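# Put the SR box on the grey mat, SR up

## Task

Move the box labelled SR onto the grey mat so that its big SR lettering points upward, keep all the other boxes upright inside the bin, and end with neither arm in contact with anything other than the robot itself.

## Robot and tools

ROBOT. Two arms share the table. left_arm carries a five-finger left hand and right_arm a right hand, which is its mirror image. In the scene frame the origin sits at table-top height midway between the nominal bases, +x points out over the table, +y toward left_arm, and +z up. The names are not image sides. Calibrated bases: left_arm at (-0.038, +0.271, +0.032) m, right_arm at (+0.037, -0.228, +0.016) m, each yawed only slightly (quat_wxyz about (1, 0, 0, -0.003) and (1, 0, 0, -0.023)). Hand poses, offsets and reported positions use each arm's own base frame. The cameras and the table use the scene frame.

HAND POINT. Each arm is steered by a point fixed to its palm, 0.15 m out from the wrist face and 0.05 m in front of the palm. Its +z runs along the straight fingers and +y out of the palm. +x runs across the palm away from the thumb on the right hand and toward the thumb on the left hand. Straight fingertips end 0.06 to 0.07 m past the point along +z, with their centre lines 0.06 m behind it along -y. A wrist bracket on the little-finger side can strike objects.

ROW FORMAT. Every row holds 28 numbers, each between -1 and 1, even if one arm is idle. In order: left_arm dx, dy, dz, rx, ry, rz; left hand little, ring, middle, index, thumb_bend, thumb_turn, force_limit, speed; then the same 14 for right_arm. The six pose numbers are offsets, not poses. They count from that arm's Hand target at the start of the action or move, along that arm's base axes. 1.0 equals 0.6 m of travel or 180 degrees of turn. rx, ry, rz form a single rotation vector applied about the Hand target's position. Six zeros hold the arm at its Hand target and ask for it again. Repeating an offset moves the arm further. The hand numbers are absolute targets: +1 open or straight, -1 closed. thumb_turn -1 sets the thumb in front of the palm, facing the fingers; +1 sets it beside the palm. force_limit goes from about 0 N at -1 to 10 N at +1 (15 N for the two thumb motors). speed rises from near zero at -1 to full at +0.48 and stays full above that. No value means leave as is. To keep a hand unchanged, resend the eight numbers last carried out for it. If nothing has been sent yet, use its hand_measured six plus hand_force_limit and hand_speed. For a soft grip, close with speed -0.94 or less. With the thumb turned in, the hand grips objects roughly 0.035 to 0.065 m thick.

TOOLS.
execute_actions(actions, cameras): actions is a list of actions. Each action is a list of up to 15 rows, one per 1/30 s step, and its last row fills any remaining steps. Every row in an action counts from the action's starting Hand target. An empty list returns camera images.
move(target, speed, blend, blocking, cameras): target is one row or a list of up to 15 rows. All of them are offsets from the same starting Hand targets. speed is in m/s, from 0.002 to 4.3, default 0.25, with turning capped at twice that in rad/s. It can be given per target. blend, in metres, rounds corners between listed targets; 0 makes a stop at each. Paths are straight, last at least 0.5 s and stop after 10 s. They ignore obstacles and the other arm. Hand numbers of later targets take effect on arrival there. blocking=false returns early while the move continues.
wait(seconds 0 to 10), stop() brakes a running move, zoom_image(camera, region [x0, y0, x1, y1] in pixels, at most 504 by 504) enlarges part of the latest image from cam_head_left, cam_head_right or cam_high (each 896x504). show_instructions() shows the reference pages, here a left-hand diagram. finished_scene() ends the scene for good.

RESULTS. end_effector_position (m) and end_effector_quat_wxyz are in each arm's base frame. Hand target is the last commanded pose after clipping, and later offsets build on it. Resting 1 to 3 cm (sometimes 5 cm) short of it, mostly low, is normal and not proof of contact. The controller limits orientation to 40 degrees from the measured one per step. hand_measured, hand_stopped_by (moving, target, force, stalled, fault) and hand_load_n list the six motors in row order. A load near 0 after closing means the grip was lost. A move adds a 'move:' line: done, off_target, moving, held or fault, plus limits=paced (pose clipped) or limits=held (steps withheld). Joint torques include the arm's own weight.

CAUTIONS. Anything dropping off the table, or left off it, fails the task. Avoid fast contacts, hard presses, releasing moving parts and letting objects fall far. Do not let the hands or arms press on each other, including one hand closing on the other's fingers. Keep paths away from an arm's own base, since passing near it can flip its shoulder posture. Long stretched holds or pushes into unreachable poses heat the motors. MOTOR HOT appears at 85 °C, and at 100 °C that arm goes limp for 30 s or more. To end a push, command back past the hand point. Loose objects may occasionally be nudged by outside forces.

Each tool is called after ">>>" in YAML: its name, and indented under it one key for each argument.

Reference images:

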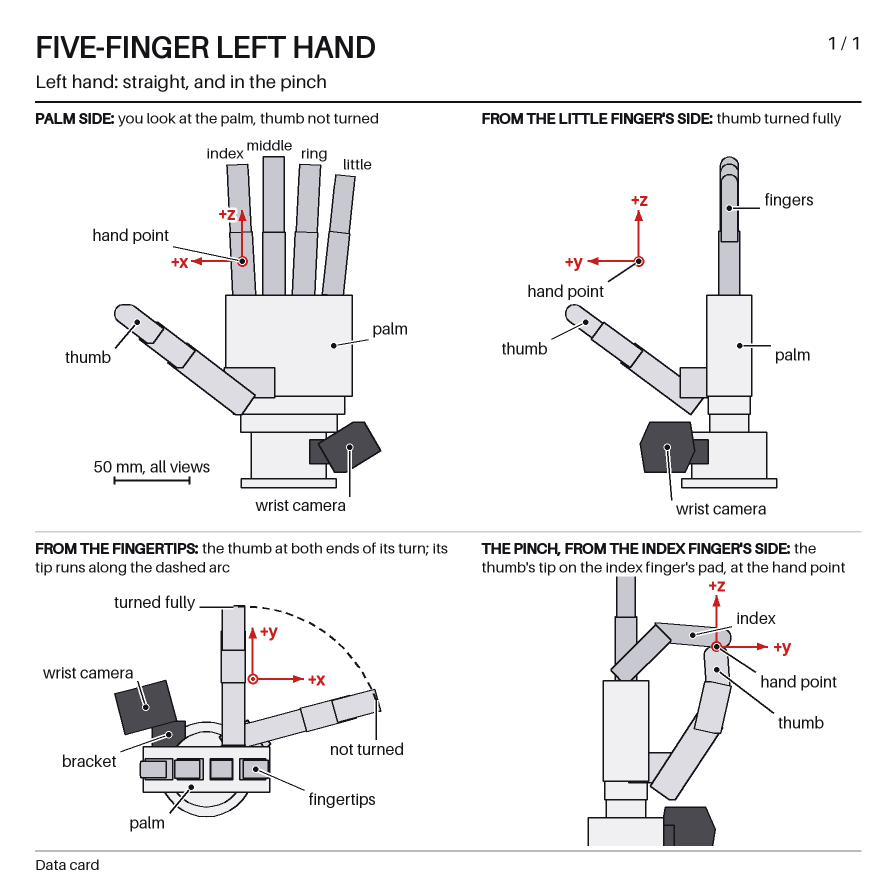

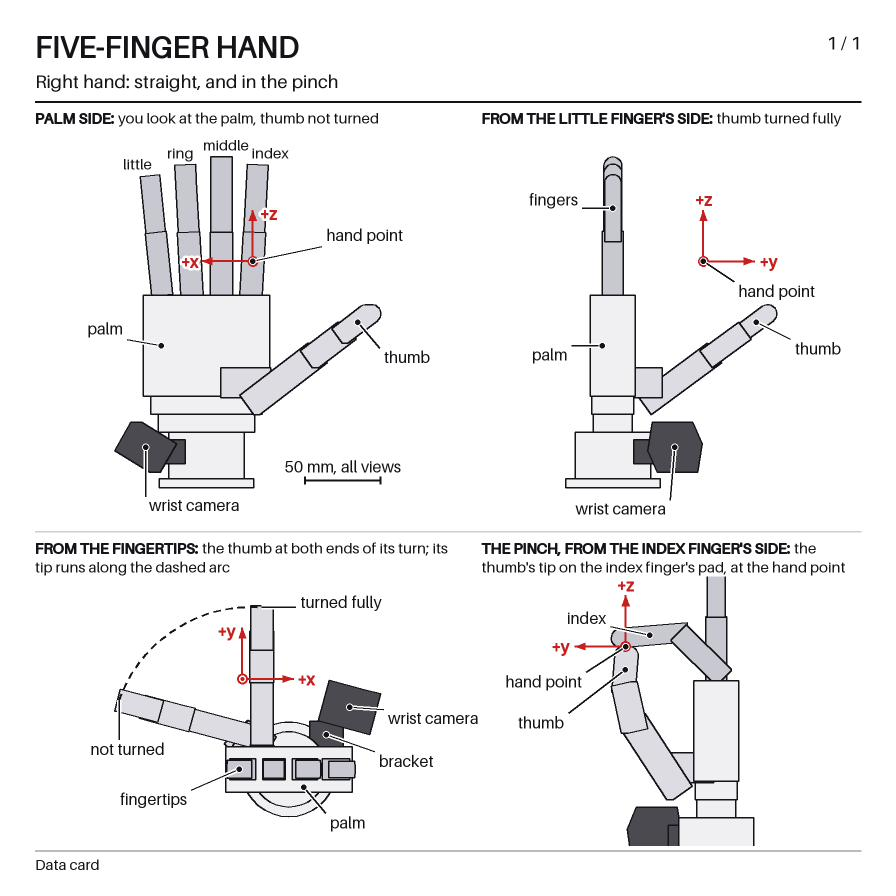

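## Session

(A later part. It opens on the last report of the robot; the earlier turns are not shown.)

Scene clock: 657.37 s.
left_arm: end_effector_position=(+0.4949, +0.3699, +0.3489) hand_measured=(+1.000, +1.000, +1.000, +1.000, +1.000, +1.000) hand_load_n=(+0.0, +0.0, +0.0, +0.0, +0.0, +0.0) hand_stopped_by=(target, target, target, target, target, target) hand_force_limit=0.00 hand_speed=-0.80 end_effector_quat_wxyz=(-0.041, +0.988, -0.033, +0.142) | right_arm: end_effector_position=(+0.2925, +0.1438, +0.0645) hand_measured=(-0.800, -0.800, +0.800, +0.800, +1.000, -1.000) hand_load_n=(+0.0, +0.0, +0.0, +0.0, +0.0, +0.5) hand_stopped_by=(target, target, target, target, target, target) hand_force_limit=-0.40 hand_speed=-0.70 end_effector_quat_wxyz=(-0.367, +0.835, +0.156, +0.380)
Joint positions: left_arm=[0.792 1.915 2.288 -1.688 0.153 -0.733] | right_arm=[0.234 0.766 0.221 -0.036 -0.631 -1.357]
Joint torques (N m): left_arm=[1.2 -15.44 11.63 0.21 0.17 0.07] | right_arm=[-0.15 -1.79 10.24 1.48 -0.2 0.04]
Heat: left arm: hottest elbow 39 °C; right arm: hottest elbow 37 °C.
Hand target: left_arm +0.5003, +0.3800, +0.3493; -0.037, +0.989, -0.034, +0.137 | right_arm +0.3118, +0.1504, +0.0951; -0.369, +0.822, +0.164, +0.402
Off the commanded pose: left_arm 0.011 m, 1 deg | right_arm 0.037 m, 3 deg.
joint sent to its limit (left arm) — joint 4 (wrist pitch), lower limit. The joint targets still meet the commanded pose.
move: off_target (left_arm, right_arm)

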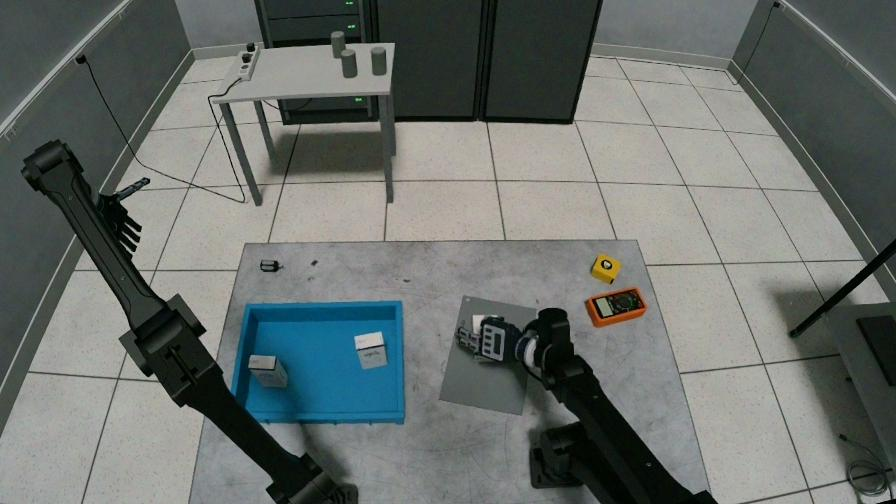

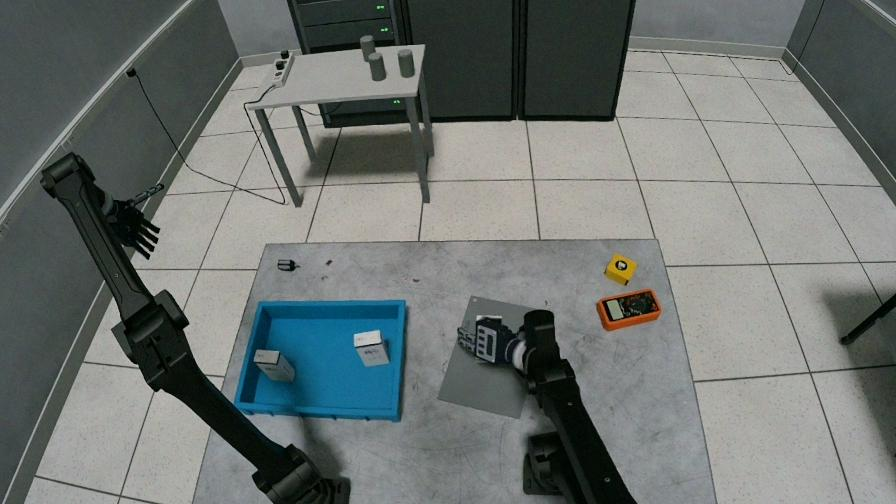

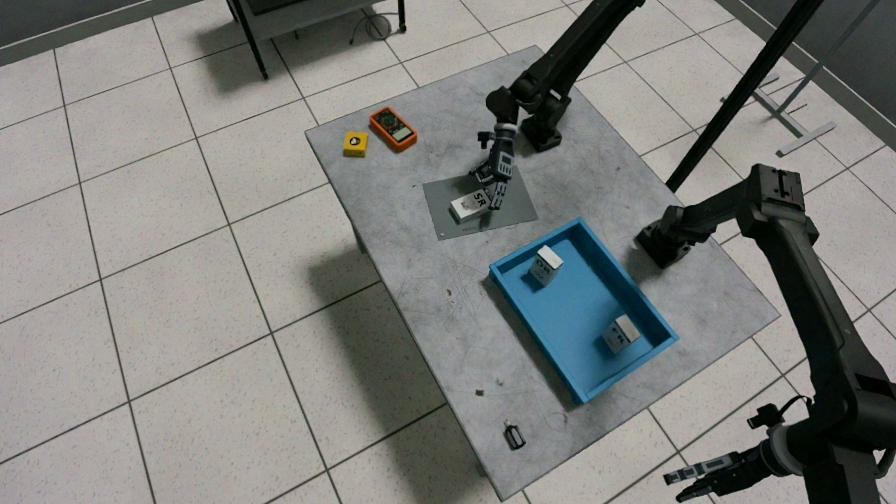

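>>> move:
  target: [0,0,0,0,0,0,1,1,1,1,1,1,0,-0.8,-0.05,0,0.15,0,0,0,-0.8,-0.8,0.8,0.8,1,-1,-0.4,-0.7]
  speed: 0.12
  cameras: ["all"]

>>> zoom_image:
  camera: "cam_high"
  region: [440, 140, 640, 360]

Scene clock: 662.87 s.
left_arm: end_effector_position=(+0.4949, +0.3699, +0.3489) hand_measured=(+1.000, +1.000, +1.000, +1.000, +1.000, +1.000) hand_load_n=(+0.0, +0.0, +0.0, +0.0, +0.0, +0.0) hand_stopped_by=(target, target, target, target, target, target) hand_force_limit=0.00 hand_speed=-0.80 end_effector_quat_wxyz=(-0.041, +0.988, -0.033, +0.142) | right_arm: end_effector_position=(+0.2712, +0.1446, +0.1480) hand_measured=(-0.800, -0.800, +0.800, +0.800, +1.000, -1.000) hand_load_n=(+0.0, +0.0, +0.0, +0.0, +0.0, +0.5) hand_stopped_by=(target, target, target, target, target, target) hand_force_limit=-0.40 hand_speed=-0.70 end_effector_quat_wxyz=(-0.365, +0.837, +0.155, +0.378)
Joint positions: left_arm=[0.792 1.915 2.288 -1.688 0.153 -0.733] | right_arm=[0.274 0.504 0.385 -0.452 -0.594 -1.332]
Joint torques (N m): left_arm=[1.2 -15.5 11.63 0.23 0.16 0.07] | right_arm=[0.21 -0.67 11.56 1.59 -0.17 0.04]
Heat: left arm: hottest elbow 39 °C; right arm: hottest elbow 37 °C.
Hand target: left_arm +0.5003, +0.3800, +0.3493; -0.037, +0.989, -0.034, +0.137 | right_arm +0.2819, +0.1503, +0.1852; -0.369, +0.822, +0.164, +0.402
Off the commanded pose: left_arm 0.011 m, 1 deg | right_arm 0.039 m, 3 deg.
joint sent to its limit (left arm) — joint 4 (wrist pitch), lower limit. The joint targets still meet the commanded pose.
move: off_target (left_arm, right_arm)

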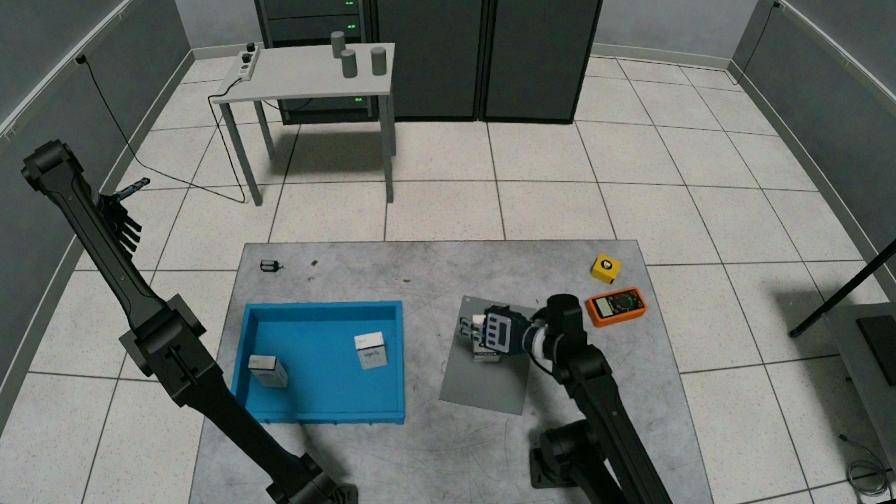

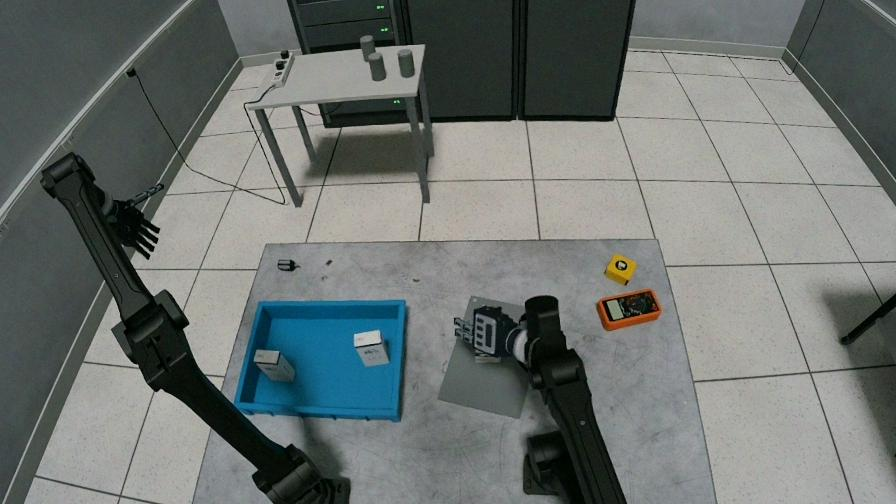

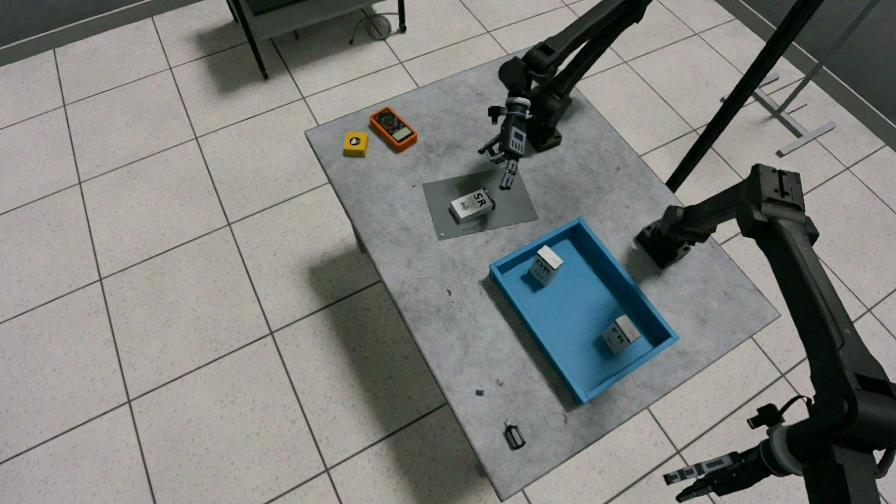

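Scaled by 2.291.

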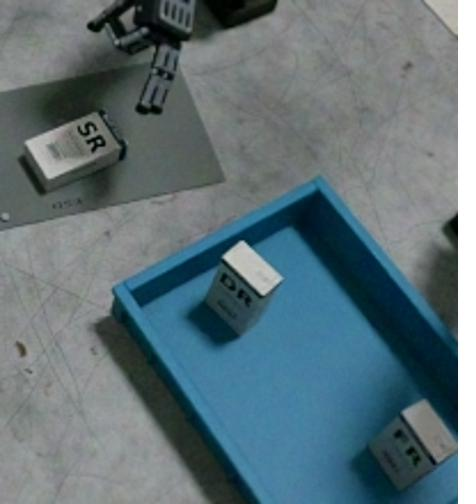

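>>> finished_scene:

The scene is finished: the task was done.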